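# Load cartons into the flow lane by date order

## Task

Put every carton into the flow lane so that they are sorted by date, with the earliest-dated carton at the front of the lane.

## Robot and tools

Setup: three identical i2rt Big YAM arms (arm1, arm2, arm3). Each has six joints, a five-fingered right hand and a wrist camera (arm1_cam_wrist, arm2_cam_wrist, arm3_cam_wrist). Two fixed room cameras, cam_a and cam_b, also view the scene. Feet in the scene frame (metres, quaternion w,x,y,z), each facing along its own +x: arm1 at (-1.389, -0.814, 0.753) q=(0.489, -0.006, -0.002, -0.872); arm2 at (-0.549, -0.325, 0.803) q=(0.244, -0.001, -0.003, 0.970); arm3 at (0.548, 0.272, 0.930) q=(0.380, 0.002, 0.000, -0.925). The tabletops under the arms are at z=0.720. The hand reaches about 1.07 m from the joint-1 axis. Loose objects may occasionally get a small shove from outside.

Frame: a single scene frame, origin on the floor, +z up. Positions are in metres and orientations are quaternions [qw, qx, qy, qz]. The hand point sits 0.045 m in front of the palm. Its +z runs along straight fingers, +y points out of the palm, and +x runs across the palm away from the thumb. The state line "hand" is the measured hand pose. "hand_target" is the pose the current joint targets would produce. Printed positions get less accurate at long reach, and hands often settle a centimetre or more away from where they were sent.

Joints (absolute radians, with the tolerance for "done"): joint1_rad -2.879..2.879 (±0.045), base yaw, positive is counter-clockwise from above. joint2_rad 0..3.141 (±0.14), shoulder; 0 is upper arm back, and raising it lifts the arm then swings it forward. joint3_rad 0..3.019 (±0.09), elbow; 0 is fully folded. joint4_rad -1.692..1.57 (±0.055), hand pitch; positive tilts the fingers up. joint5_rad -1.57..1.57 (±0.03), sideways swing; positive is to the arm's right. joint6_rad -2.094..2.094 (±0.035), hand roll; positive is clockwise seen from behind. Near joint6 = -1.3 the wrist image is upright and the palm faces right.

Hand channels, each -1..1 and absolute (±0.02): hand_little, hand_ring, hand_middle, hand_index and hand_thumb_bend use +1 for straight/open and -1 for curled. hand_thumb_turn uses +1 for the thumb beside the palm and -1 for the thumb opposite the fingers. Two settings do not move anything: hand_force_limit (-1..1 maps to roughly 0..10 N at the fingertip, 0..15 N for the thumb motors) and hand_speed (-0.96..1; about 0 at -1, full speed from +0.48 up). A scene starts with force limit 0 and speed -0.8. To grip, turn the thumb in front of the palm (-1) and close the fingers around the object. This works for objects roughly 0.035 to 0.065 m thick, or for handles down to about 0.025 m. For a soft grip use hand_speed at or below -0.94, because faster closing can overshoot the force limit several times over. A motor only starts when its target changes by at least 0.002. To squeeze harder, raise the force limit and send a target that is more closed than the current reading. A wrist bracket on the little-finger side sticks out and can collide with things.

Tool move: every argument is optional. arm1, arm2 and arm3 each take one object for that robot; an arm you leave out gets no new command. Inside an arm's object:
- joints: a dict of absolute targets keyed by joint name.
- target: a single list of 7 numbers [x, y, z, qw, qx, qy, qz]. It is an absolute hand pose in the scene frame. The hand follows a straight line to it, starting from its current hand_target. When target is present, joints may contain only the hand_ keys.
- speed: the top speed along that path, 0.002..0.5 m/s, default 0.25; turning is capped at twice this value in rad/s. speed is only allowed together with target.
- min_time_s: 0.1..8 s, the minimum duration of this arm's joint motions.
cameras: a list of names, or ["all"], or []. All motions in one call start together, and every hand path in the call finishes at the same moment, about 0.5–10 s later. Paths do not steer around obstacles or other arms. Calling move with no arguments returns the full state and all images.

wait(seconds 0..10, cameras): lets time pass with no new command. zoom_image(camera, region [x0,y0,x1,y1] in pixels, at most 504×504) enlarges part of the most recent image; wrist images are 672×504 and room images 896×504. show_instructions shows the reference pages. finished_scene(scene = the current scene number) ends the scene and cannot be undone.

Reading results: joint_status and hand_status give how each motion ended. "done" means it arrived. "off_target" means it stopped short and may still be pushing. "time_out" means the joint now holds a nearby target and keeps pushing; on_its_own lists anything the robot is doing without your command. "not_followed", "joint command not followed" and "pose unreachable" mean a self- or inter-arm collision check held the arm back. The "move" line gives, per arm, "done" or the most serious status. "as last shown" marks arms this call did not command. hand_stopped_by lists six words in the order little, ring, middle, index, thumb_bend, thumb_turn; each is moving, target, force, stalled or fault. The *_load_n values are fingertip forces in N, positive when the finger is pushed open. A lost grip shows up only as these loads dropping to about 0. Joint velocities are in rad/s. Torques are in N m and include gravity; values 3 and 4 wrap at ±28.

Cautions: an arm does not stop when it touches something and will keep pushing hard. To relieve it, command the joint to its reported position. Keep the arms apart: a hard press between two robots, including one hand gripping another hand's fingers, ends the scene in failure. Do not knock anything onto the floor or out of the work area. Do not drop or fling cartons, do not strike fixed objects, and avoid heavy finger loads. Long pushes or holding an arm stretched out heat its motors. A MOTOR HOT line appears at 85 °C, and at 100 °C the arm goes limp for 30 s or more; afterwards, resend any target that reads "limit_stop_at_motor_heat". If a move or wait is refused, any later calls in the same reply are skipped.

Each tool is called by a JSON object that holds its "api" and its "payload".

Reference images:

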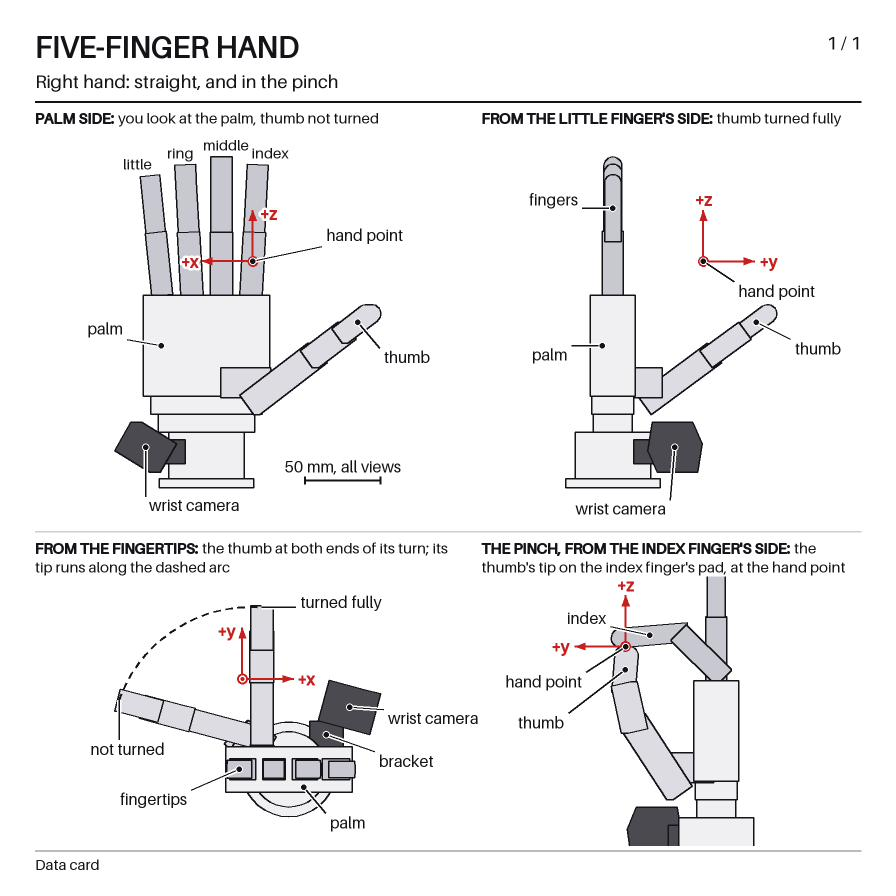

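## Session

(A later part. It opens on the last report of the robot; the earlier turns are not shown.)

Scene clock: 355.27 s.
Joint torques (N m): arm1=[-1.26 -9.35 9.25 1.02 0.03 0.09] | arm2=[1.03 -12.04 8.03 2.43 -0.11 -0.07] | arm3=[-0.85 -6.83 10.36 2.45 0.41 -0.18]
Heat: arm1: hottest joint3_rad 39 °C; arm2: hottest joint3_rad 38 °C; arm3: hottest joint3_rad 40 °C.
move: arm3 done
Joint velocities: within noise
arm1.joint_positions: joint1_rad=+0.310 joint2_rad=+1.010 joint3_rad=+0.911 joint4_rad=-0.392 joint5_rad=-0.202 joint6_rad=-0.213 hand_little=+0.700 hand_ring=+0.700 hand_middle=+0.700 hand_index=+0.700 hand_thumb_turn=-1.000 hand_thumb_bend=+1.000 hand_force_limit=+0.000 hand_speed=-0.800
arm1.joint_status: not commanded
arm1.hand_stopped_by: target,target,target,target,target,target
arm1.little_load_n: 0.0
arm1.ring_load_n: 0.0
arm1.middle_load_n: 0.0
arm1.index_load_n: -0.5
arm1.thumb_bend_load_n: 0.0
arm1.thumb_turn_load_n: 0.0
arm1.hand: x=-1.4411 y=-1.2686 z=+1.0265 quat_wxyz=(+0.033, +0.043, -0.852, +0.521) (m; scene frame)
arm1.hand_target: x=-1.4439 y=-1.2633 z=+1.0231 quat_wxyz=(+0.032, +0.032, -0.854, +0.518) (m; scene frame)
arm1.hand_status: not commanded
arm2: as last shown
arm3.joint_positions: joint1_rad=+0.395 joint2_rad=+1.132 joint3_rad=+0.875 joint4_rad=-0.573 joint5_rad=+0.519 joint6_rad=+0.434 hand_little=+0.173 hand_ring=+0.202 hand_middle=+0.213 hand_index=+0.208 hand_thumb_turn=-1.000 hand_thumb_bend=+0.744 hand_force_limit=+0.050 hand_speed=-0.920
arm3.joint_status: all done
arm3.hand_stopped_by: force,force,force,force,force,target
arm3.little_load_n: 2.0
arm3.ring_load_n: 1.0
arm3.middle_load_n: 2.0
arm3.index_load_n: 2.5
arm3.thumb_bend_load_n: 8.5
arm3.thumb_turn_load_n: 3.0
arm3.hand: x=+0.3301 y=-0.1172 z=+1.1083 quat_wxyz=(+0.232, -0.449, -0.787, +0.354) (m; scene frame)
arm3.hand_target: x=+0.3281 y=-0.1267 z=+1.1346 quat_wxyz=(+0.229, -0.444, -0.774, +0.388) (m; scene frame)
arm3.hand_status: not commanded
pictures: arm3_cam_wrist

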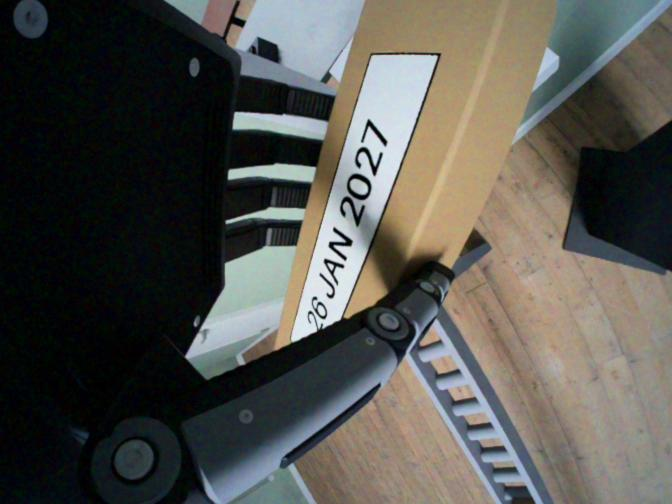

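{"api": "move", "payload": {"arm3": {"joints": {"joint1_rad": 0.749, "joint2_rad": 1.073, "joint3_rad": 0.887, "joint4_rad": -0.425, "joint5_rad": -0.034, "joint6_rad": -0.025}, "min_time_s": 3}, "cameras": []}}

{"api": "move", "payload": {"arm3": {"target": [0.68, -0.41, 1.12, 0, 0, -0.8871, 0.4617], "speed": 0.15}, "cameras": ["arm3_cam_wrist"]}}

Scene clock: 359.13 s.
Joint torques (N m): arm1=[-1.26 -9.35 9.25 1.03 0.03 0.09] | arm2=[0.97 -12.22 8.08 2.45 -0.11 -0.08] | arm3=[-1.03 -6.71 10.73 2.76 -0.17 -0.19]
Heat: arm1: hottest joint3_rad 39 °C; arm2: hottest joint3_rad 38 °C; arm3: hottest joint3_rad 40 °C.
move: arm3 done
Joint velocities: within noise
arm1, arm2: as last shown
arm1.index_load_n: 0.0
arm2.middle_load_n: -0.5
arm3.joint_positions: joint1_rad=+0.744 joint2_rad=+1.106 joint3_rad=+0.871 joint4_rad=-0.461 joint5_rad=-0.029 joint6_rad=-0.014 hand_little=+0.173 hand_ring=+0.202 hand_middle=+0.213 hand_index=+0.208 hand_thumb_turn=-1.000 hand_thumb_bend=+0.744 hand_force_limit=+0.050 hand_speed=-0.920
arm3.joint_status: all done
arm3.hand_stopped_by: force,force,force,force,force,target
arm3.little_load_n: 2.5
arm3.ring_load_n: 1.0
arm3.middle_load_n: 2.0
arm3.index_load_n: 2.5
arm3.thumb_bend_load_n: 8.5
arm3.thumb_turn_load_n: 3.0
arm3.hand: x=+0.5618 y=-0.1797 z=+1.1228 quat_wxyz=(-0.002, -0.009, -0.906, +0.423) (m; scene frame)
arm3.hand_target: x=+0.5637 y=-0.1892 z=+1.1520 quat_wxyz=(-0.001, +0.000, -0.887, +0.462) (m; scene frame)
arm3.hand_status: not commanded
pictures: none
No camera images: "cameras" was empty.

Scene clock: 361.83 s.
Joint torques (N m): arm1=[-1.26 -9.35 9.24 1.02 0.02 0.09] | arm2=[1.03 -12.1 8.05 2.44 -0.1 -0.07] | arm3=[-0.85 -12.86 15.73 2.18 0.21 0.15]
Heat: arm1: hottest joint3_rad 39 °C; arm2: hottest joint3_rad 38 °C; arm3: hottest joint3_rad 41 °C.
move: arm3 off_target
Joint velocities: within noise
arm1, arm2: as last shown
arm2.middle_load_n: 0.0
arm2.thumb_turn_load_n: 0.5
arm3.joint_positions: joint1_rad=+0.967 joint2_rad=+1.704 joint3_rad=+1.332 joint4_rad=-0.362 joint5_rad=+0.146 joint6_rad=+0.081 hand_little=+0.173 hand_ring=+0.202 hand_middle=+0.213 hand_index=+0.208 hand_thumb_turn=-1.000 hand_thumb_bend=+0.744 hand_force_limit=+0.050 hand_speed=-0.920
arm3.joint_status: not commanded
arm3.hand_stopped_by: force,force,force,force,force,target
arm3.little_load_n: 2.5
arm3.ring_load_n: 1.0
arm3.middle_load_n: 2.0
arm3.index_load_n: 2.5
arm3.thumb_bend_load_n: 8.5
arm3.thumb_turn_load_n: 3.0
arm3.hand: x=+0.6699 y=-0.3750 z=+1.0640 quat_wxyz=(+0.012, +0.013, -0.912, +0.410) (m; scene frame)
arm3.hand_target: x=+0.6790 y=-0.4045 z=+1.1215 quat_wxyz=(-0.001, +0.000, -0.887, +0.462) (m; scene frame)
arm3.hand_status: off_target (0.067 m and 6.9 deg from the pose sent, 0.259 m and 5.0 deg at the start)
pictures: arm3_cam_wrist

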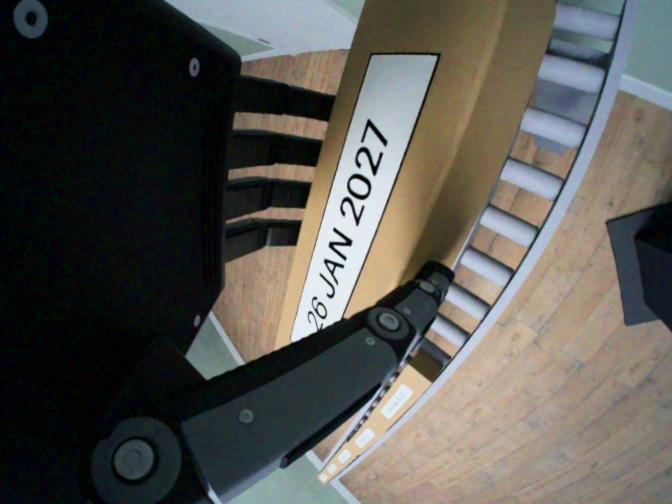

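{"api": "move", "payload": {"arm3": {"target": [0.69, -0.365, 0.965, 0.0494, 0.0279, -0.869, 0.4916], "speed": 0.12}, "cameras": ["arm3_cam_wrist"]}}

{"api": "zoom_image", "payload": {"camera": "arm3_cam_wrist", "region": [420, 0, 672, 300]}}

Scene clock: 364.23 s.
Joint torques (N m): arm1=[-1.32 -9.35 9.24 1.02 0.03 0.09] | arm2=[1.08 -12.04 8.06 2.43 -0.1 -0.06] | arm3=[-0.44 -12.92 8.49 2.88 0.4 -0.18]
Heat: arm1: hottest joint3_rad 39 °C; arm2: hottest joint3_rad 38 °C; arm3: hottest joint3_rad 41 °C.
move: arm3 off_target
Joint velocities: within noise
arm1, arm2: as last shown
arm2.thumb_turn_load_n: 0.0
arm3.joint_positions: joint1_rad=+1.037 joint2_rad=+1.816 joint3_rad=+1.039 joint4_rad=+0.138 joint5_rad=+0.272 joint6_rad=+0.049 hand_little=+0.173 hand_ring=+0.202 hand_middle=+0.213 hand_index=+0.208 hand_thumb_turn=-1.000 hand_thumb_bend=+0.744 hand_force_limit=+0.050 hand_speed=-0.920
arm3.joint_status: not commanded
arm3.hand_stopped_by: force,force,force,force,force,target
arm3.little_load_n: 2.5
arm3.ring_load_n: 0.5
arm3.middle_load_n: 2.0
arm3.index_load_n: 2.0
arm3.thumb_bend_load_n: 8.5
arm3.thumb_turn_load_n: 3.0
arm3.hand: x=+0.6831 y=-0.3480 z=+0.9362 quat_wxyz=(+0.053, +0.026, -0.887, +0.458) (m; scene frame)
arm3.hand_target: x=+0.6899 y=-0.3639 z=+0.9652 quat_wxyz=(+0.049, +0.028, -0.869, +0.491) (m; scene frame)
arm3.hand_status: off_target (0.034 m and 4.4 deg from the pose sent, 0.102 m and 11.5 deg at the start)
pictures: arm3_cam_wrist

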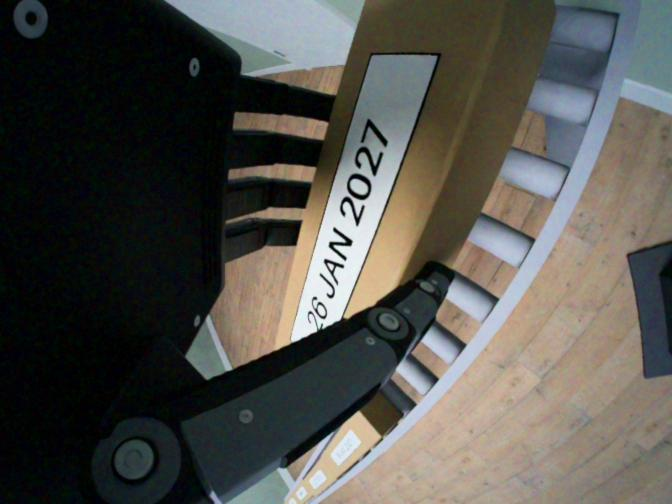

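Scaled by 1.680 from the camera's 672x504 image, which has a finer 960x720 frame.

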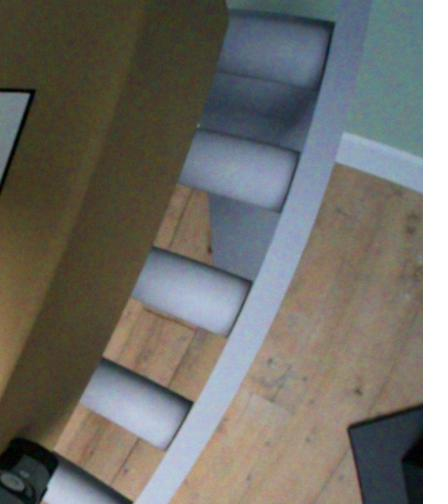

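{"api": "zoom_image", "payload": {"camera": "arm3_cam_wrist", "region": [360, 250, 612, 504]}}

{"api": "zoom_image", "payload": {"camera": "arm3_cam_wrist", "region": [500, 0, 672, 160]}}

Scaled by 1.984 from the camera's 672x504 image, which has a finer 960x720 frame.

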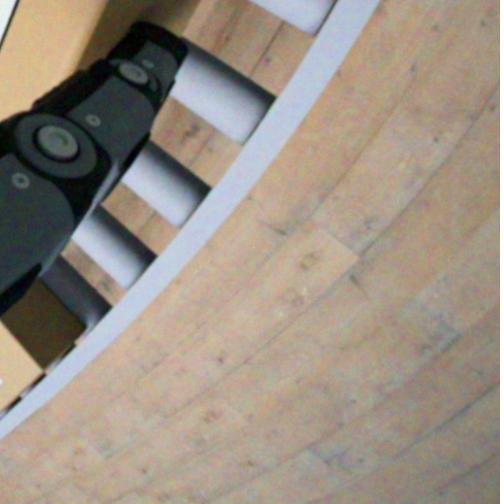

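Scaled by 2.930 from the camera's 672x504 image, which has a finer 960x720 frame.

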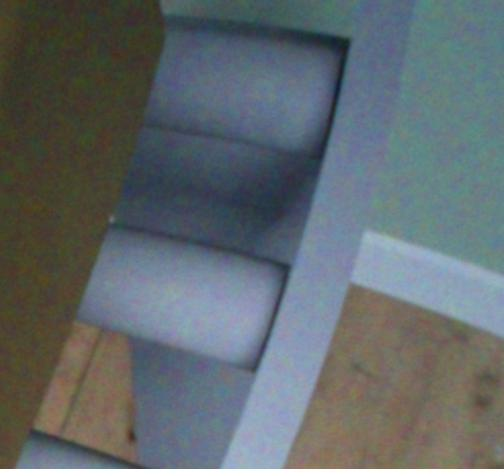

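{"api": "move", "payload": {"arm3": {"target": [0.69, -0.349, 0.90, 0.0494, 0.0279, -0.869, 0.4916], "speed": 0.08}, "cameras": []}}

{"api": "move", "payload": {"arm3": {"target": [0.69, -0.347, 0.87, 0.0494, 0.0279, -0.869, 0.4916], "speed": 0.06}, "cameras": ["arm3_cam_wrist"]}}

{"api": "zoom_image", "payload": {"camera": "arm3_cam_wrist", "region": [420, 0, 672, 300]}}

Scene clock: 367.80 s.
Joint torques (N m): arm1=[-1.26 -9.29 9.25 1.02 0.03 0.09] | arm2=[0.97 -12.1 8.08 2.47 -0.1 -0.08] | arm3=[-0.56 -12.69 7.06 2.86 0.4 -0.15]
Heat: arm1: hottest joint3_rad 39 °C; arm2: hottest joint3_rad 38 °C; arm3: hottest joint3_rad 41 °C.
move: arm3 off_target
Joint velocities: within noise
arm1, arm2: as last shown
arm3.joint_positions: joint1_rad=+1.043 joint2_rad=+1.915 joint3_rad=+0.965 joint4_rad=+0.320 joint5_rad=+0.278 joint6_rad=+0.049 hand_little=+0.173 hand_ring=+0.202 hand_middle=+0.213 hand_index=+0.208 hand_thumb_turn=-1.000 hand_thumb_bend=+0.744 hand_force_limit=+0.050 hand_speed=-0.920
arm3.joint_status: not commanded
arm3.hand_stopped_by: force,force,force,force,force,target
arm3.little_load_n: 2.5
arm3.ring_load_n: 0.5
arm3.middle_load_n: 2.0
arm3.index_load_n: 2.0
arm3.thumb_bend_load_n: 9.0
arm3.thumb_turn_load_n: 3.0
arm3.hand: x=+0.6825 y=-0.3333 z=+0.8776 quat_wxyz=(+0.053, +0.027, -0.885, +0.462) (m; scene frame)
arm3.hand_target: x=+0.6900 y=-0.3483 z=+0.9003 quat_wxyz=(+0.049, +0.028, -0.869, +0.491) (m; scene frame)
arm3.hand_status: off_target (0.028 m and 3.8 deg from the pose sent, 0.037 m and 4.4 deg at the start)
pictures: none
No camera images: "cameras" was empty.

Scene clock: 369.07 s.
Joint torques (N m): arm1=[-1.26 -9.29 9.25 1.03 0.03 0.09] | arm2=[1.03 -11.99 8.08 2.43 -0.11 -0.08] | arm3=[-0.56 -12.92 6.57 2.86 0.4 -0.16]
Heat: arm1: hottest joint3_rad 39 °C; arm2: hottest joint3_rad 38 °C; arm3: hottest joint3_rad 41 °C.
move: arm3 off_target
Joint velocities: within noise
arm1, arm2: as last shown
arm3.joint_positions: joint1_rad=+1.044 joint2_rad=+1.984 joint3_rad=+0.955 joint4_rad=+0.397 joint5_rad=+0.279 joint6_rad=+0.049 hand_little=+0.173 hand_ring=+0.202 hand_middle=+0.213 hand_index=+0.208 hand_thumb_turn=-1.000 hand_thumb_bend=+0.744 hand_force_limit=+0.050 hand_speed=-0.920
arm3.joint_status: not commanded
arm3.hand_stopped_by: force,force,force,force,force,target
arm3.little_load_n: 2.5
arm3.ring_load_n: 0.5
arm3.middle_load_n: 2.0
arm3.index_load_n: 2.5
arm3.thumb_bend_load_n: 9.0
arm3.thumb_turn_load_n: 3.0
arm3.hand: x=+0.6819 y=-0.3300 z=+0.8463 quat_wxyz=(+0.054, +0.027, -0.885, +0.461) (m; scene frame)
arm3.hand_target: x=+0.6898 y=-0.3463 z=+0.8703 quat_wxyz=(+0.049, +0.028, -0.869, +0.491) (m; scene frame)
arm3.hand_status: off_target (0.030 m and 4.0 deg from the pose sent, 0.017 m and 3.8 deg at the start)
pictures: arm3_cam_wrist

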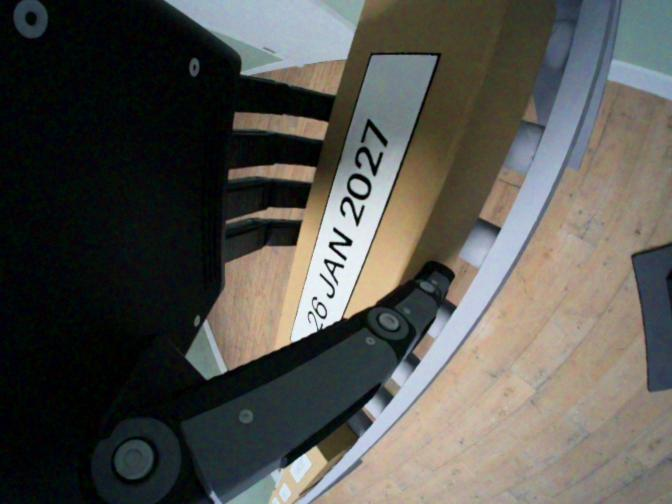

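Scaled by 1.680 from the camera's 672x504 image, which has a finer 960x720 frame.

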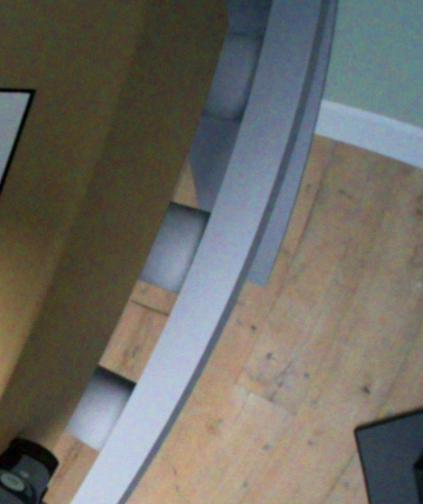

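{"api": "move", "payload": {"arm3": {"target":[0.69,-0.346,0.845,0.0494,0.0279,-0.869,0.4916],"speed":0.05}, "cameras": ["arm3_cam_wrist"]}}

{"api": "move", "payload": {"arm3": {"target":[0.69,-0.346,0.82,0.0494,0.0279,-0.869,0.4916],"speed":0.04}, "cameras": ["arm3_cam_wrist"]}}

Scene clock: 370.77 s.
Joint torques (N m): arm1=[-1.32 -9.41 9.25 1.02 0.03 0.09] | arm2=[1.08 -12.16 8.06 2.44 -0.11 -0.07] | arm3=[-0.5 -12.92 6.05 2.86 0.4 -0.15]
Heat: arm1: hottest joint3_rad 39 °C; arm2: hottest joint3_rad 38 °C; arm3: hottest joint3_rad 41 °C.
move: arm3 off_target
Joint velocities: within noise
arm1, arm2: as last shown
arm2.ring_load_n: -0.5
arm3.joint_positions: joint1_rad=+1.044 joint2_rad=+2.043 joint3_rad=+0.955 joint4_rad=+0.457 joint5_rad=+0.279 joint6_rad=+0.049 hand_little=+0.173 hand_ring=+0.202 hand_middle=+0.213 hand_index=+0.208 hand_thumb_turn=-1.000 hand_thumb_bend=+0.744 hand_force_limit=+0.050 hand_speed=-0.920
arm3.joint_status: not commanded
arm3.hand_stopped_by: force,force,force,force,force,target
arm3.little_load_n: 2.0
arm3.ring_load_n: 1.0
arm3.middle_load_n: 1.5
arm3.index_load_n: 2.5
arm3.thumb_bend_load_n: 9.0
arm3.thumb_turn_load_n: 3.0
arm3.hand: x=+0.6819 y=-0.3292 z=+0.8225 quat_wxyz=(+0.054, +0.027, -0.885, +0.462) (m; scene frame)
arm3.hand_target: x=+0.6898 y=-0.3454 z=+0.8454 quat_wxyz=(+0.049, +0.028, -0.869, +0.491) (m; scene frame)
arm3.hand_status: off_target (0.029 m and 3.9 deg from the pose sent, 0.018 m and 4.0 deg at the start)
pictures: arm3_cam_wrist

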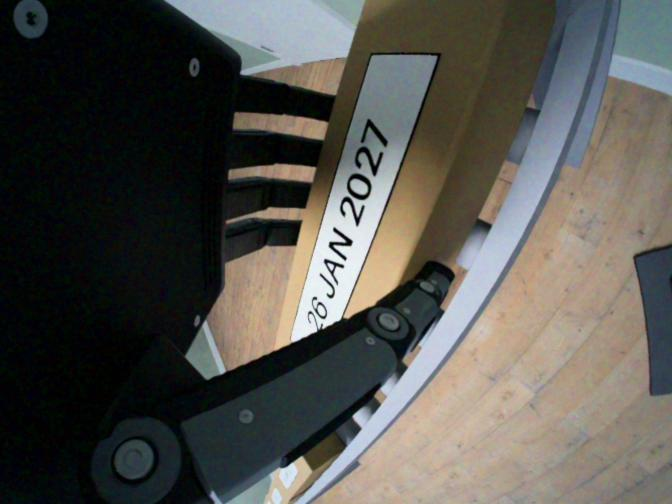

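Scene clock: 371.93 s.
Joint torques (N m): arm1=[-1.26 -9.29 9.25 1.02 0.03 0.09] | arm2=[0.91 -12.04 8.05 2.45 -0.11 -0.07] | arm3=[-0.56 -12.92 6.13 2.86 0.39 -0.15]
Heat: arm1: hottest joint3_rad 39 °C; arm2: hottest joint3_rad 38 °C; arm3: hottest joint3_rad 41 °C.
move: arm3 off_target
Joint velocities: within noise
arm1: as last shown
arm2.joint_positions: joint1_rad=-1.057 joint2_rad=+1.399 joint3_rad=+0.999 joint4_rad=-0.316 joint5_rad=+0.003 joint6_rad=+0.011 hand_little=+0.700 hand_ring=+0.700 hand_middle=+0.700 hand_index=+0.700 hand_thumb_turn=-1.000 hand_thumb_bend=+1.000 hand_force_limit=+0.000 hand_speed=-0.800
arm2.joint_status: not commanded
arm2.hand_stopped_by: target,target,target,target,target,target
arm2.little_load_n: 0.0
arm2.ring_load_n: 0.0
arm2.middle_load_n: 0.0
arm2.index_load_n: 0.0
arm2.thumb_bend_load_n: 0.0
arm2.thumb_turn_load_n: 0.0
arm2.hand: x=-0.5912 y=+0.2127 z=+0.9514 quat_wxyz=(-0.418, +0.909, +0.004, -0.003) (m; scene frame)
arm2.hand_target: x=-0.5983 y=+0.2149 z=+0.9640 quat_wxyz=(-0.433, +0.901, +0.016, -0.005) (m; scene frame)
arm2.hand_status: not commanded
arm3.joint_positions: joint1_rad=+1.044 joint2_rad=+2.102 joint3_rad=+0.955 joint4_rad=+0.514 joint5_rad=+0.279 joint6_rad=+0.049 hand_little=+0.173 hand_ring=+0.202 hand_middle=+0.213 hand_index=+0.208 hand_thumb_turn=-1.000 hand_thumb_bend=+0.744 hand_force_limit=+0.050 hand_speed=-0.920
arm3.joint_status: not commanded
arm3.hand_stopped_by: force,force,force,force,force,target
arm3.little_load_n: 2.5
arm3.ring_load_n: 0.5
arm3.middle_load_n: 2.0
arm3.index_load_n: 2.0
arm3.thumb_bend_load_n: 8.5
arm3.thumb_turn_load_n: 3.0
arm3.hand: x=+0.6812 y=-0.3263 z=+0.7981 quat_wxyz=(+0.054, +0.027, -0.885, +0.461) (m; scene frame)
arm3.hand_target: x=+0.6898 y=-0.3452 z=+0.8204 quat_wxyz=(+0.049, +0.028, -0.869, +0.491) (m; scene frame)
arm3.hand_status: off_target (0.031 m and 4.0 deg from the pose sent, 0.019 m and 3.9 deg at the start)
pictures: arm3_cam_wrist

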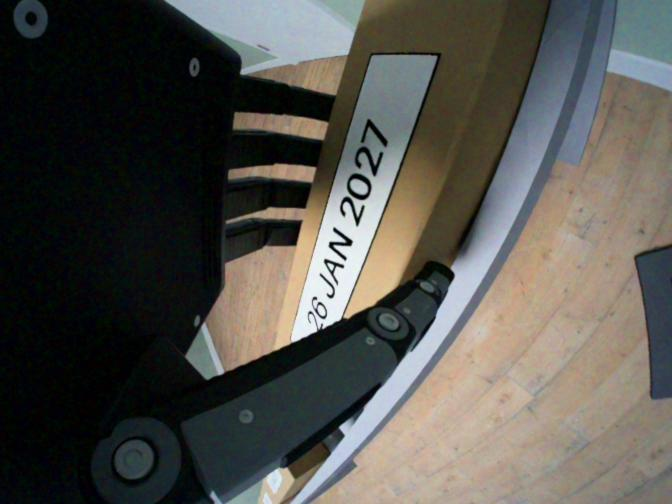

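{"api": "move", "payload": {"arm3": {"target":[0.69,-0.346,0.808,0.0494,0.0279,-0.869,0.4916],"speed":0.03}, "cameras": ["arm3_cam_wrist","cam_b"]}}

Scene clock: 373.03 s.
Joint torques (N m): arm1=[-1.26 -9.41 9.25 1.03 0.02 0.09] | arm2=[1.14 -11.99 8.09 2.43 -0.1 -0.07] | arm3=[-0.5 -12.28 6.38 2.78 0.3 -0.12]
Heat: arm1: hottest joint3_rad 39 °C; arm2: hottest joint3_rad 38 °C; arm3: hottest joint3_rad 41 °C.
move: arm3 off_target
Joint velocities: within noise
arm1.joint_positions: joint1_rad=+0.310 joint2_rad=+1.010 joint3_rad=+0.911 joint4_rad=-0.392 joint5_rad=-0.202 joint6_rad=-0.213 hand_little=+0.700 hand_ring=+0.700 hand_middle=+0.700 hand_index=+0.700 hand_thumb_turn=-1.000 hand_thumb_bend=+1.000 hand_force_limit=+0.000 hand_speed=-0.800
arm1.joint_status: not commanded
arm1.hand_stopped_by: target,target,target,target,target,target
arm1.little_load_n: 0.0
arm1.ring_load_n: 0.0
arm1.middle_load_n: 0.0
arm1.index_load_n: 0.0
arm1.thumb_bend_load_n: 0.0
arm1.thumb_turn_load_n: 0.0
arm1.hand: x=-1.4411 y=-1.2686 z=+1.0265 quat_wxyz=(+0.033, +0.043, -0.852, +0.521) (m; scene frame)
arm1.hand_target: x=-1.4439 y=-1.2633 z=+1.0231 quat_wxyz=(+0.032, +0.032, -0.854, +0.518) (m; scene frame)
arm1.hand_status: not commanded
arm2: as last shown
arm3.joint_positions: joint1_rad=+1.045 joint2_rad=+2.121 joint3_rad=+0.955 joint4_rad=+0.543 joint5_rad=+0.281 joint6_rad=+0.046 hand_little=+0.173 hand_ring=+0.202 hand_middle=+0.213 hand_index=+0.208 hand_thumb_turn=-1.000 hand_thumb_bend=+0.744 hand_force_limit=+0.050 hand_speed=-0.920
arm3.joint_status: not commanded
arm3.hand_stopped_by: force,force,force,force,force,target
arm3.little_load_n: 2.5
arm3.ring_load_n: 0.5
arm3.middle_load_n: 1.0
arm3.index_load_n: 3.0
arm3.thumb_bend_load_n: 8.0
arm3.thumb_turn_load_n: 3.0
arm3.hand: x=+0.6816 y=-0.3269 z=+0.7917 quat_wxyz=(+0.054, +0.028, -0.883, +0.465) (m; scene frame)
arm3.hand_target: x=+0.6899 y=-0.3453 z=+0.8087 quat_wxyz=(+0.049, +0.028, -0.869, +0.491) (m; scene frame)
arm3.hand_status: off_target (0.026 m and 3.5 deg from the pose sent, 0.024 m and 4.0 deg at the start)
pictures: arm3_cam_wrist, cam_b

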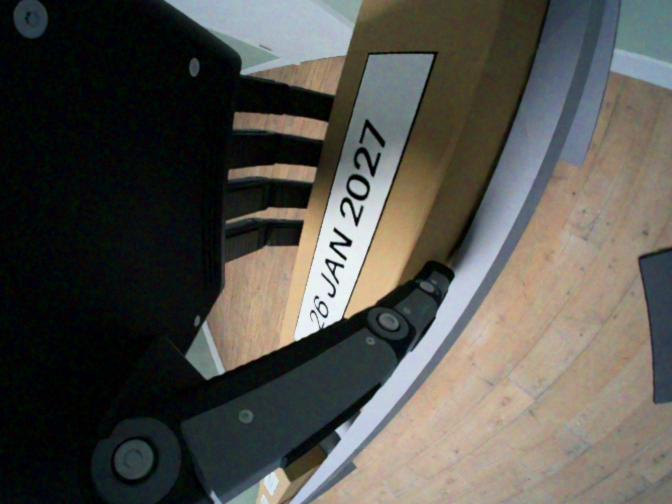

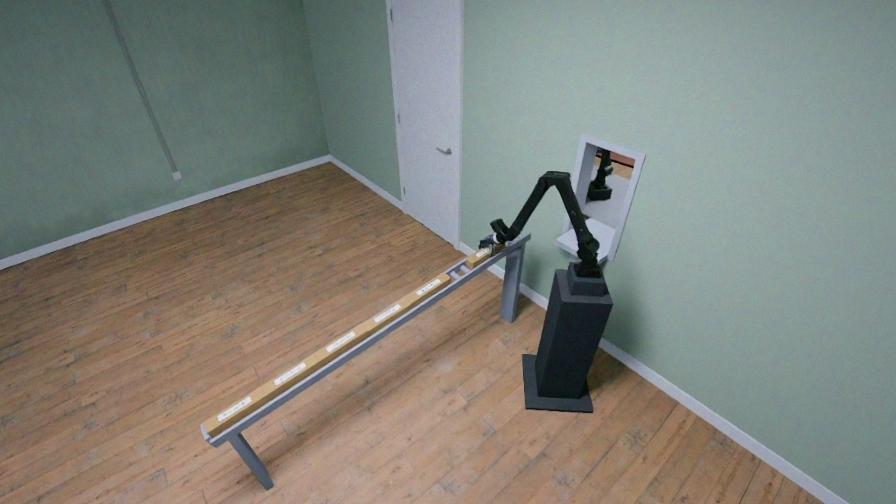

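{"api": "move", "payload": {"arm3": {"target":[0.735,-0.345,0.806,0.0494,0.0279,-0.869,0.4916],"speed":0.06}, "cameras": ["arm3_cam_wrist"]}}

{"api": "move", "payload": {"arm3": {"joints":{"hand_thumb_bend":1,"hand_little":0.7,"hand_ring":0.7,"hand_middle":0.7,"hand_index":0.7,"hand_speed":-0.8}}, "cameras": ["arm3_cam_wrist","cam_b"]}}

Scene clock: 374.57 s.
Joint torques (N m): arm1=[-1.26 -9.41 9.25 1.03 0.03 0.09] | arm2=[1.03 -12.04 8.06 2.45 -0.1 -0.08] | arm3=[-0.97 -12.63 7.98 1.44 0.52 0.05]
Heat: arm1: hottest joint3_rad 39 °C; arm2: hottest joint3_rad 38 °C; arm3: hottest joint3_rad 41 °C.
move: arm3 off_target
Joint velocities: within noise
arm1, arm2: as last shown
arm1.little_load_n: -0.5
arm1.thumb_turn_load_n: 0.5
arm3.joint_positions: joint1_rad=+1.133 joint2_rad=+2.142 joint3_rad=+0.977 joint4_rad=+0.543 joint5_rad=+0.349 joint6_rad=+0.076 hand_little=+0.173 hand_ring=+0.202 hand_middle=+0.213 hand_index=+0.208 hand_thumb_turn=-1.000 hand_thumb_bend=+0.744 hand_force_limit=+0.050 hand_speed=-0.920
arm3.joint_status: not commanded
arm3.hand_stopped_by: force,force,force,force,force,target
arm3.little_load_n: 2.5
arm3.ring_load_n: 0.5
arm3.middle_load_n: 1.0
arm3.index_load_n: 3.0
arm3.thumb_bend_load_n: 8.5
arm3.thumb_turn_load_n: 2.5
arm3.hand: x=+0.7249 y=-0.3223 z=+0.7883 quat_wxyz=(+0.056, +0.037, -0.879, +0.472) (m; scene frame)
arm3.hand_target: x=+0.7346 y=-0.3439 z=+0.8068 quat_wxyz=(+0.049, +0.028, -0.869, +0.492) (m; scene frame)
arm3.hand_status: off_target (0.031 m and 2.9 deg from the pose sent, 0.058 m and 3.5 deg at the start)
pictures: arm3_cam_wrist

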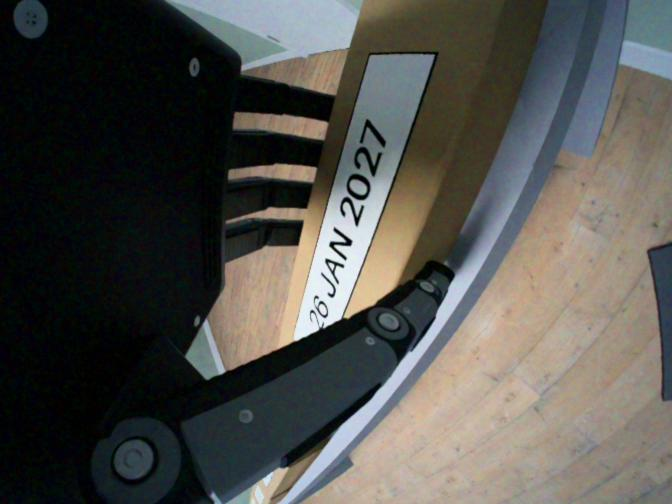

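Scene clock: 376.00 s.
Joint torques (N m): arm1=[-1.26 -9.41 9.25 1.03 0.02 0.09] | arm2=[1.08 -12.1 8.09 2.45 -0.1 -0.08] | arm3=[-0.67 -12.75 7.25 1.55 0.36 0.05]
Heat: arm1: hottest joint3_rad 39 °C; arm2: hottest joint3_rad 38 °C; arm3: hottest joint3_rad 41 °C.
move: arm3 done
Joint velocities: within noise
arm1, arm2: as last shown
arm1.little_load_n: 0.0
arm1.thumb_turn_load_n: 0.0
arm3.joint_positions: joint1_rad=+1.134 joint2_rad=+2.142 joint3_rad=+0.986 joint4_rad=+0.543 joint5_rad=+0.352 joint6_rad=+0.076 hand_little=+0.700 hand_ring=+0.700 hand_middle=+0.700 hand_index=+0.700 hand_thumb_turn=-1.000 hand_thumb_bend=+1.000 hand_force_limit=+0.050 hand_speed=-0.800
arm3.joint_status: all done
arm3.hand_stopped_by: target,target,target,target,target,target
arm3.little_load_n: 0.0
arm3.ring_load_n: 0.0
arm3.middle_load_n: 0.0
arm3.index_load_n: 0.0
arm3.thumb_bend_load_n: 0.0
arm3.thumb_turn_load_n: 0.0
arm3.hand: x=+0.7261 y=-0.3271 z=+0.7914 quat_wxyz=(+0.056, +0.036, -0.877, +0.476) (m; scene frame)
arm3.hand_target: x=+0.7348 y=-0.3439 z=+0.8068 quat_wxyz=(+0.049, +0.028, -0.869, +0.492) (m; scene frame)
arm3.hand_status: not commanded
pictures: arm3_cam_wrist, cam_b

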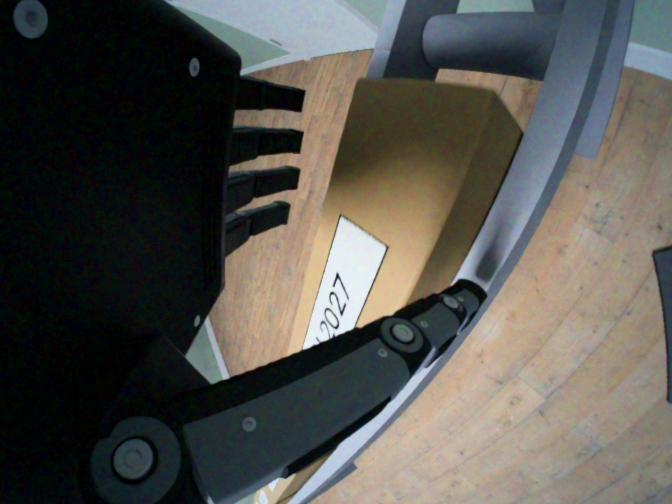

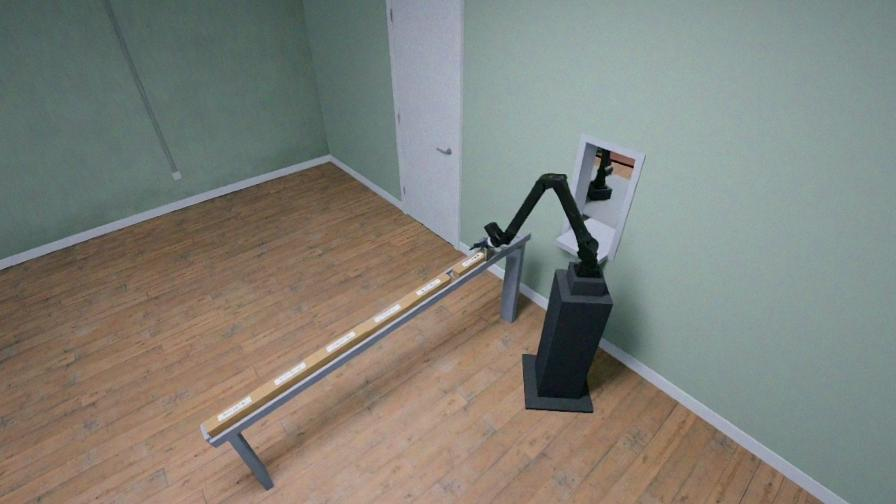

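{"api": "move", "payload": {"arm3": {"target":[0.735,-0.345,0.93,0,0,-0.8871,0.4617],"speed":0.15}, "cameras": ["arm3_cam_wrist","cam_b"]}}

Scene clock: 377.73 s.
Joint torques (N m): arm1=[-1.26 -9.35 9.25 1.03 0.02 0.09] | arm2=[1.08 -12.1 8.05 2.43 -0.11 -0.08] | arm3=[-1.73 -12.16 10.09 1.18 0.05 0.11]
Heat: arm1: hottest joint3_rad 39 °C; arm2: hottest joint3_rad 38 °C; arm3: hottest joint3_rad 41 °C.
move: arm3 off_target
Joint velocities: within noise
arm1, arm2: as last shown
arm3.joint_positions: joint1_rad=+1.104 joint2_rad=+1.856 joint3_rad=+1.007 joint4_rad=+0.172 joint5_rad=+0.256 joint6_rad=+0.161 hand_little=+0.700 hand_ring=+0.700 hand_middle=+0.700 hand_index=+0.700 hand_thumb_turn=-1.000 hand_thumb_bend=+1.000 hand_force_limit=+0.050 hand_speed=-0.800
arm3.joint_status: not commanded
arm3.hand_stopped_by: target,target,target,target,target,target
arm3.little_load_n: 0.0
arm3.ring_load_n: 0.0
arm3.middle_load_n: 0.0
arm3.index_load_n: 0.0
arm3.thumb_bend_load_n: 0.0
arm3.thumb_turn_load_n: 0.0
arm3.hand: x=+0.7303 y=-0.3249 z=+0.9060 quat_wxyz=(+0.010, +0.013, -0.896, +0.444) (m; scene frame)
arm3.hand_target: x=+0.7346 y=-0.3440 z=+0.9304 quat_wxyz=(+0.000, +0.000, -0.887, +0.462) (m; scene frame)
arm3.hand_status: off_target (0.032 m and 2.9 deg from the pose sent, 0.140 m and 7.9 deg at the start)
pictures: arm3_cam_wrist, cam_b

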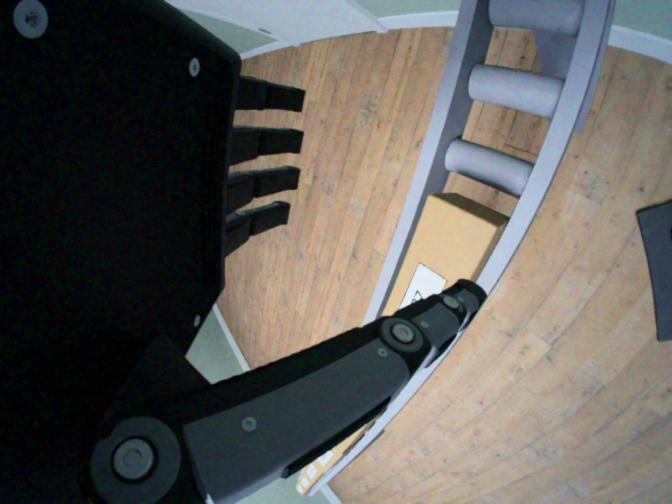

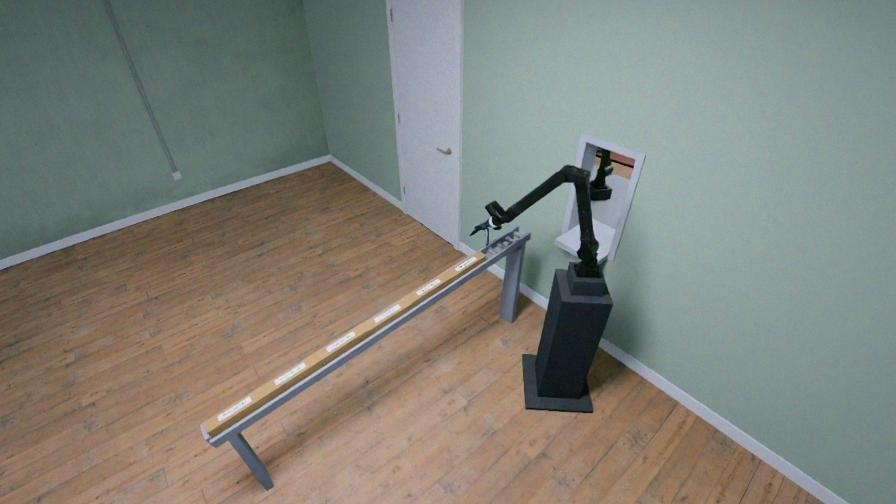

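{"api": "move", "payload": {"arm3": {"target":[0.72,-0.38,1.05,0,0,-0.8871,0.4617],"speed":0.2}, "cameras": ["arm3_cam_wrist","cam_b","cam_a"]}}

{"api": "zoom_image", "payload": {"camera": "cam_b", "region": [370, 200, 560, 330]}}

Scene clock: 379.33 s.
Joint torques (N m): arm1=[-1.32 -9.35 9.25 1.03 0.03 0.09] | arm2=[1.03 -11.99 8.08 2.43 -0.1 -0.07] | arm3=[-1.67 -11.87 12.72 1.17 0.02 -0.15]
Heat: arm1: hottest joint3_rad 39 °C; arm2: hottest joint3_rad 38 °C; arm3: hottest joint3_rad 41 °C.
move: arm3 off_target
Joint velocities: within noise
arm1, arm2: as last shown
arm3.joint_positions: joint1_rad=+1.059 joint2_rad=+1.722 joint3_rad=+1.199 joint4_rad=-0.151 joint5_rad=+0.221 joint6_rad=+0.161 hand_little=+0.700 hand_ring=+0.700 hand_middle=+0.700 hand_index=+0.700 hand_thumb_turn=-1.000 hand_thumb_bend=+1.000 hand_force_limit=+0.050 hand_speed=-0.800
arm3.joint_status: not commanded
arm3.hand_stopped_by: target,target,target,target,target,target
arm3.little_load_n: 0.0
arm3.ring_load_n: 0.0
arm3.middle_load_n: 0.0
arm3.index_load_n: 0.0
arm3.thumb_bend_load_n: 0.0
arm3.thumb_turn_load_n: 0.0
arm3.hand: x=+0.7177 y=-0.3615 z=+1.0222 quat_wxyz=(+0.004, +0.000, -0.897, +0.442) (m; scene frame)
arm3.hand_target: x=+0.7195 y=-0.3787 z=+1.0502 quat_wxyz=(+0.000, +0.000, -0.887, +0.462) (m; scene frame)
arm3.hand_status: off_target (0.033 m and 2.6 deg from the pose sent, 0.154 m and 2.9 deg at the start)
pictures: arm3_cam_wrist, cam_a, cam_b

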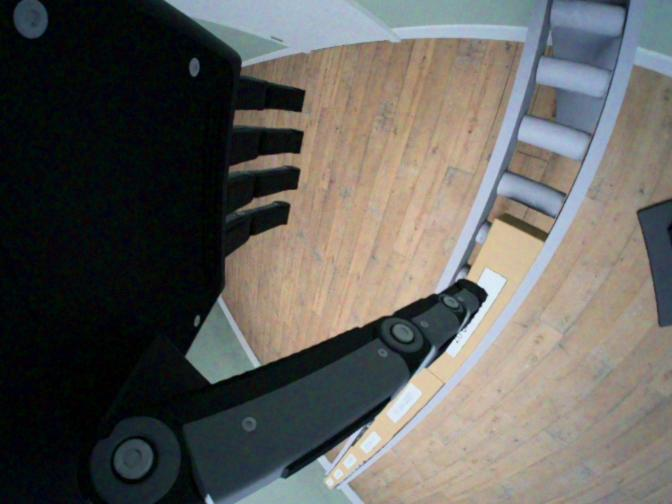

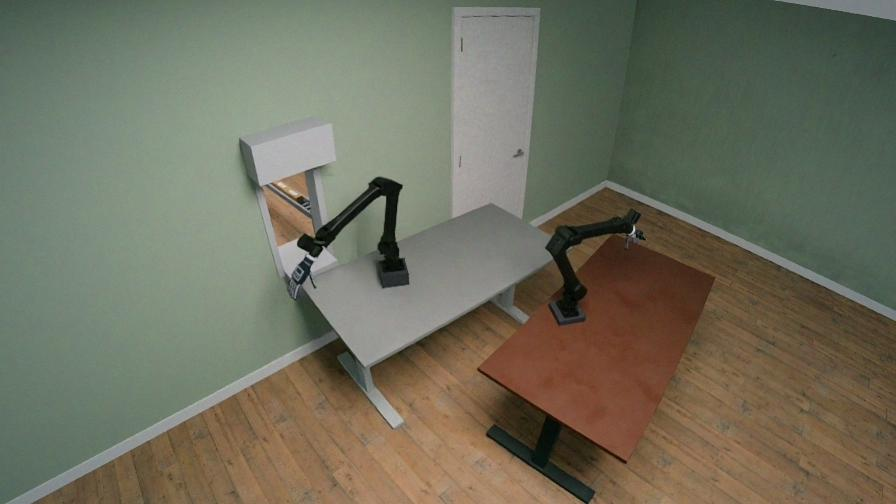

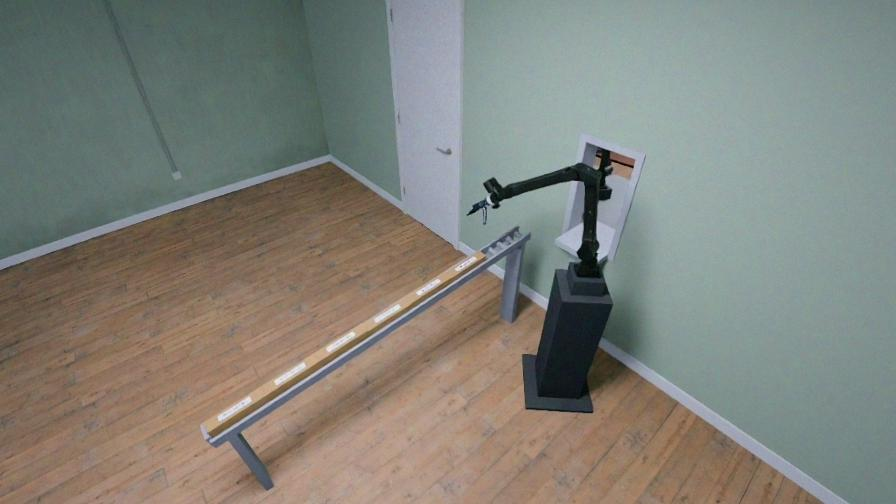

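Scaled by 2.653 from the camera's 896x504 image, which has a finer 1280x720 frame.

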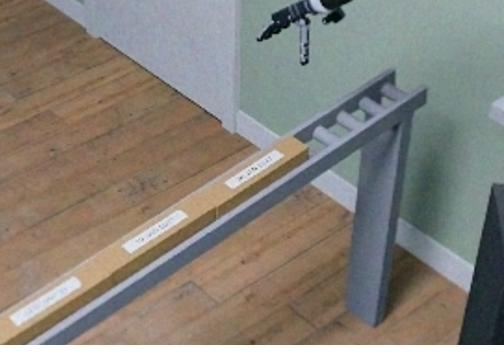

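{"api": "wait", "payload": {"seconds": 0.5, "cameras": ["cam_b"]}}

{"api": "zoom_image", "payload": {"camera": "cam_b", "region": [190, 240, 540, 450]}}

Scene clock: 379.97 s.
Joint torques (N m): arm1=[-1.32 -9.35 9.25 1.03 0.03 0.09] | arm2=[0.97 -12.04 8.09 2.44 -0.11 -0.08] | arm3=[-1.67 -11.87 12.72 1.18 0.03 -0.15]
Heat: arm1: hottest joint3_rad 39 °C; arm2: hottest joint3_rad 38 °C; arm3: hottest joint3_rad 41 °C.
Joint velocities: within noise
arm1.joint_positions: joint1_rad=+0.310 joint2_rad=+1.010 joint3_rad=+0.911 joint4_rad=-0.392 joint5_rad=-0.202 joint6_rad=-0.213 hand_little=+0.700 hand_ring=+0.700 hand_middle=+0.700 hand_index=+0.700 hand_thumb_turn=-1.000 hand_thumb_bend=+1.000 hand_force_limit=+0.000 hand_speed=-0.800
arm1.joint_status: not commanded
arm1.hand_stopped_by: target,target,target,target,target,target
arm1.little_load_n: 0.0
arm1.ring_load_n: 0.0
arm1.middle_load_n: 0.0
arm1.index_load_n: 0.0
arm1.thumb_bend_load_n: 0.0
arm1.thumb_turn_load_n: 0.0
arm1.hand: x=-1.4411 y=-1.2686 z=+1.0265 quat_wxyz=(+0.033, +0.043, -0.852, +0.521) (m; scene frame)
arm1.hand_target: x=-1.4439 y=-1.2633 z=+1.0231 quat_wxyz=(+0.032, +0.032, -0.854, +0.518) (m; scene frame)
arm1.hand_status: not commanded
arm2.joint_positions: joint1_rad=-1.057 joint2_rad=+1.399 joint3_rad=+0.999 joint4_rad=-0.316 joint5_rad=+0.003 joint6_rad=+0.011 hand_little=+0.700 hand_ring=+0.700 hand_middle=+0.700 hand_index=+0.700 hand_thumb_turn=-1.000 hand_thumb_bend=+1.000 hand_force_limit=+0.000 hand_speed=-0.800
arm2.joint_status: not commanded
arm2.hand_stopped_by: target,target,target,target,target,target
arm2.little_load_n: 0.0
arm2.ring_load_n: 0.0
arm2.middle_load_n: 0.0
arm2.index_load_n: 0.0
arm2.thumb_bend_load_n: 0.0
arm2.thumb_turn_load_n: 0.0
arm2.hand: x=-0.5912 y=+0.2127 z=+0.9514 quat_wxyz=(-0.418, +0.909, +0.004, -0.003) (m; scene frame)
arm2.hand_target: x=-0.5983 y=+0.2149 z=+0.9640 quat_wxyz=(-0.433, +0.901, +0.016, -0.005) (m; scene frame)
arm2.hand_status: not commanded
arm3.joint_positions: joint1_rad=+1.059 joint2_rad=+1.722 joint3_rad=+1.199 joint4_rad=-0.151 joint5_rad=+0.221 joint6_rad=+0.161 hand_little=+0.700 hand_ring=+0.700 hand_middle=+0.700 hand_index=+0.700 hand_thumb_turn=-1.000 hand_thumb_bend=+1.000 hand_force_limit=+0.050 hand_speed=-0.800
arm3.joint_status: not commanded
arm3.hand_stopped_by: target,target,target,target,target,target
arm3.little_load_n: 0.0
arm3.ring_load_n: 0.0
arm3.middle_load_n: 0.0
arm3.index_load_n: 0.0
arm3.thumb_bend_load_n: 0.0
arm3.thumb_turn_load_n: 0.0
arm3.hand: x=+0.7177 y=-0.3615 z=+1.0222 quat_wxyz=(+0.004, +0.000, -0.897, +0.442) (m; scene frame)
arm3.hand_target: x=+0.7195 y=-0.3787 z=+1.0502 quat_wxyz=(+0.000, +0.000, -0.887, +0.462) (m; scene frame)
arm3.hand_status: off_target (0.033 m and 2.6 deg from the pose sent, 0.154 m and 2.9 deg at the start)
wait: 0.50 s; at rest by 0.13 s
pictures: cam_b

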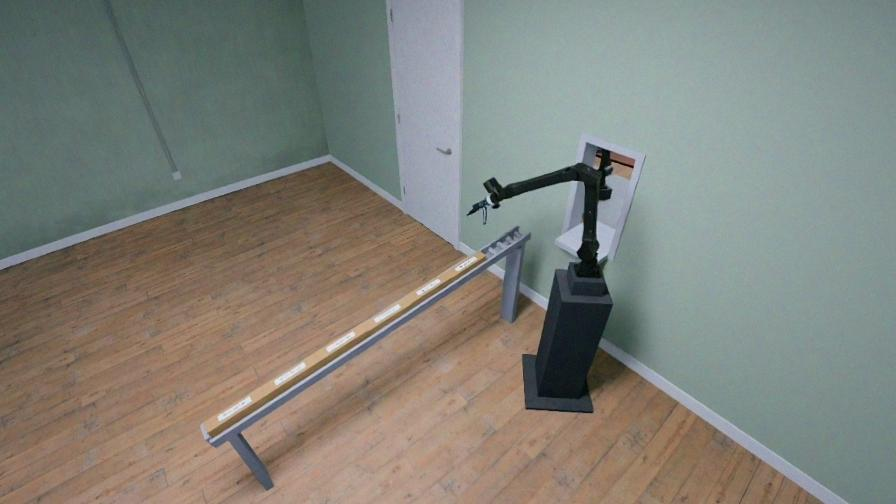

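Scaled by 1.440 from the camera's 896x504 image, which has a finer 1280x720 frame.

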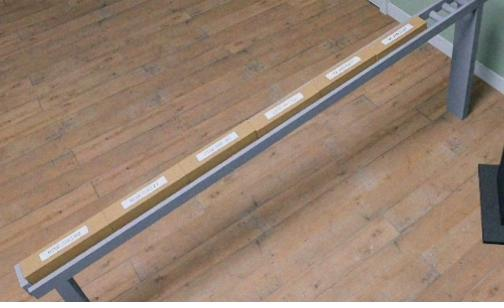

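{"api": "finished_scene", "payload": {"scene": 2}}

The scene is finished: the task was done.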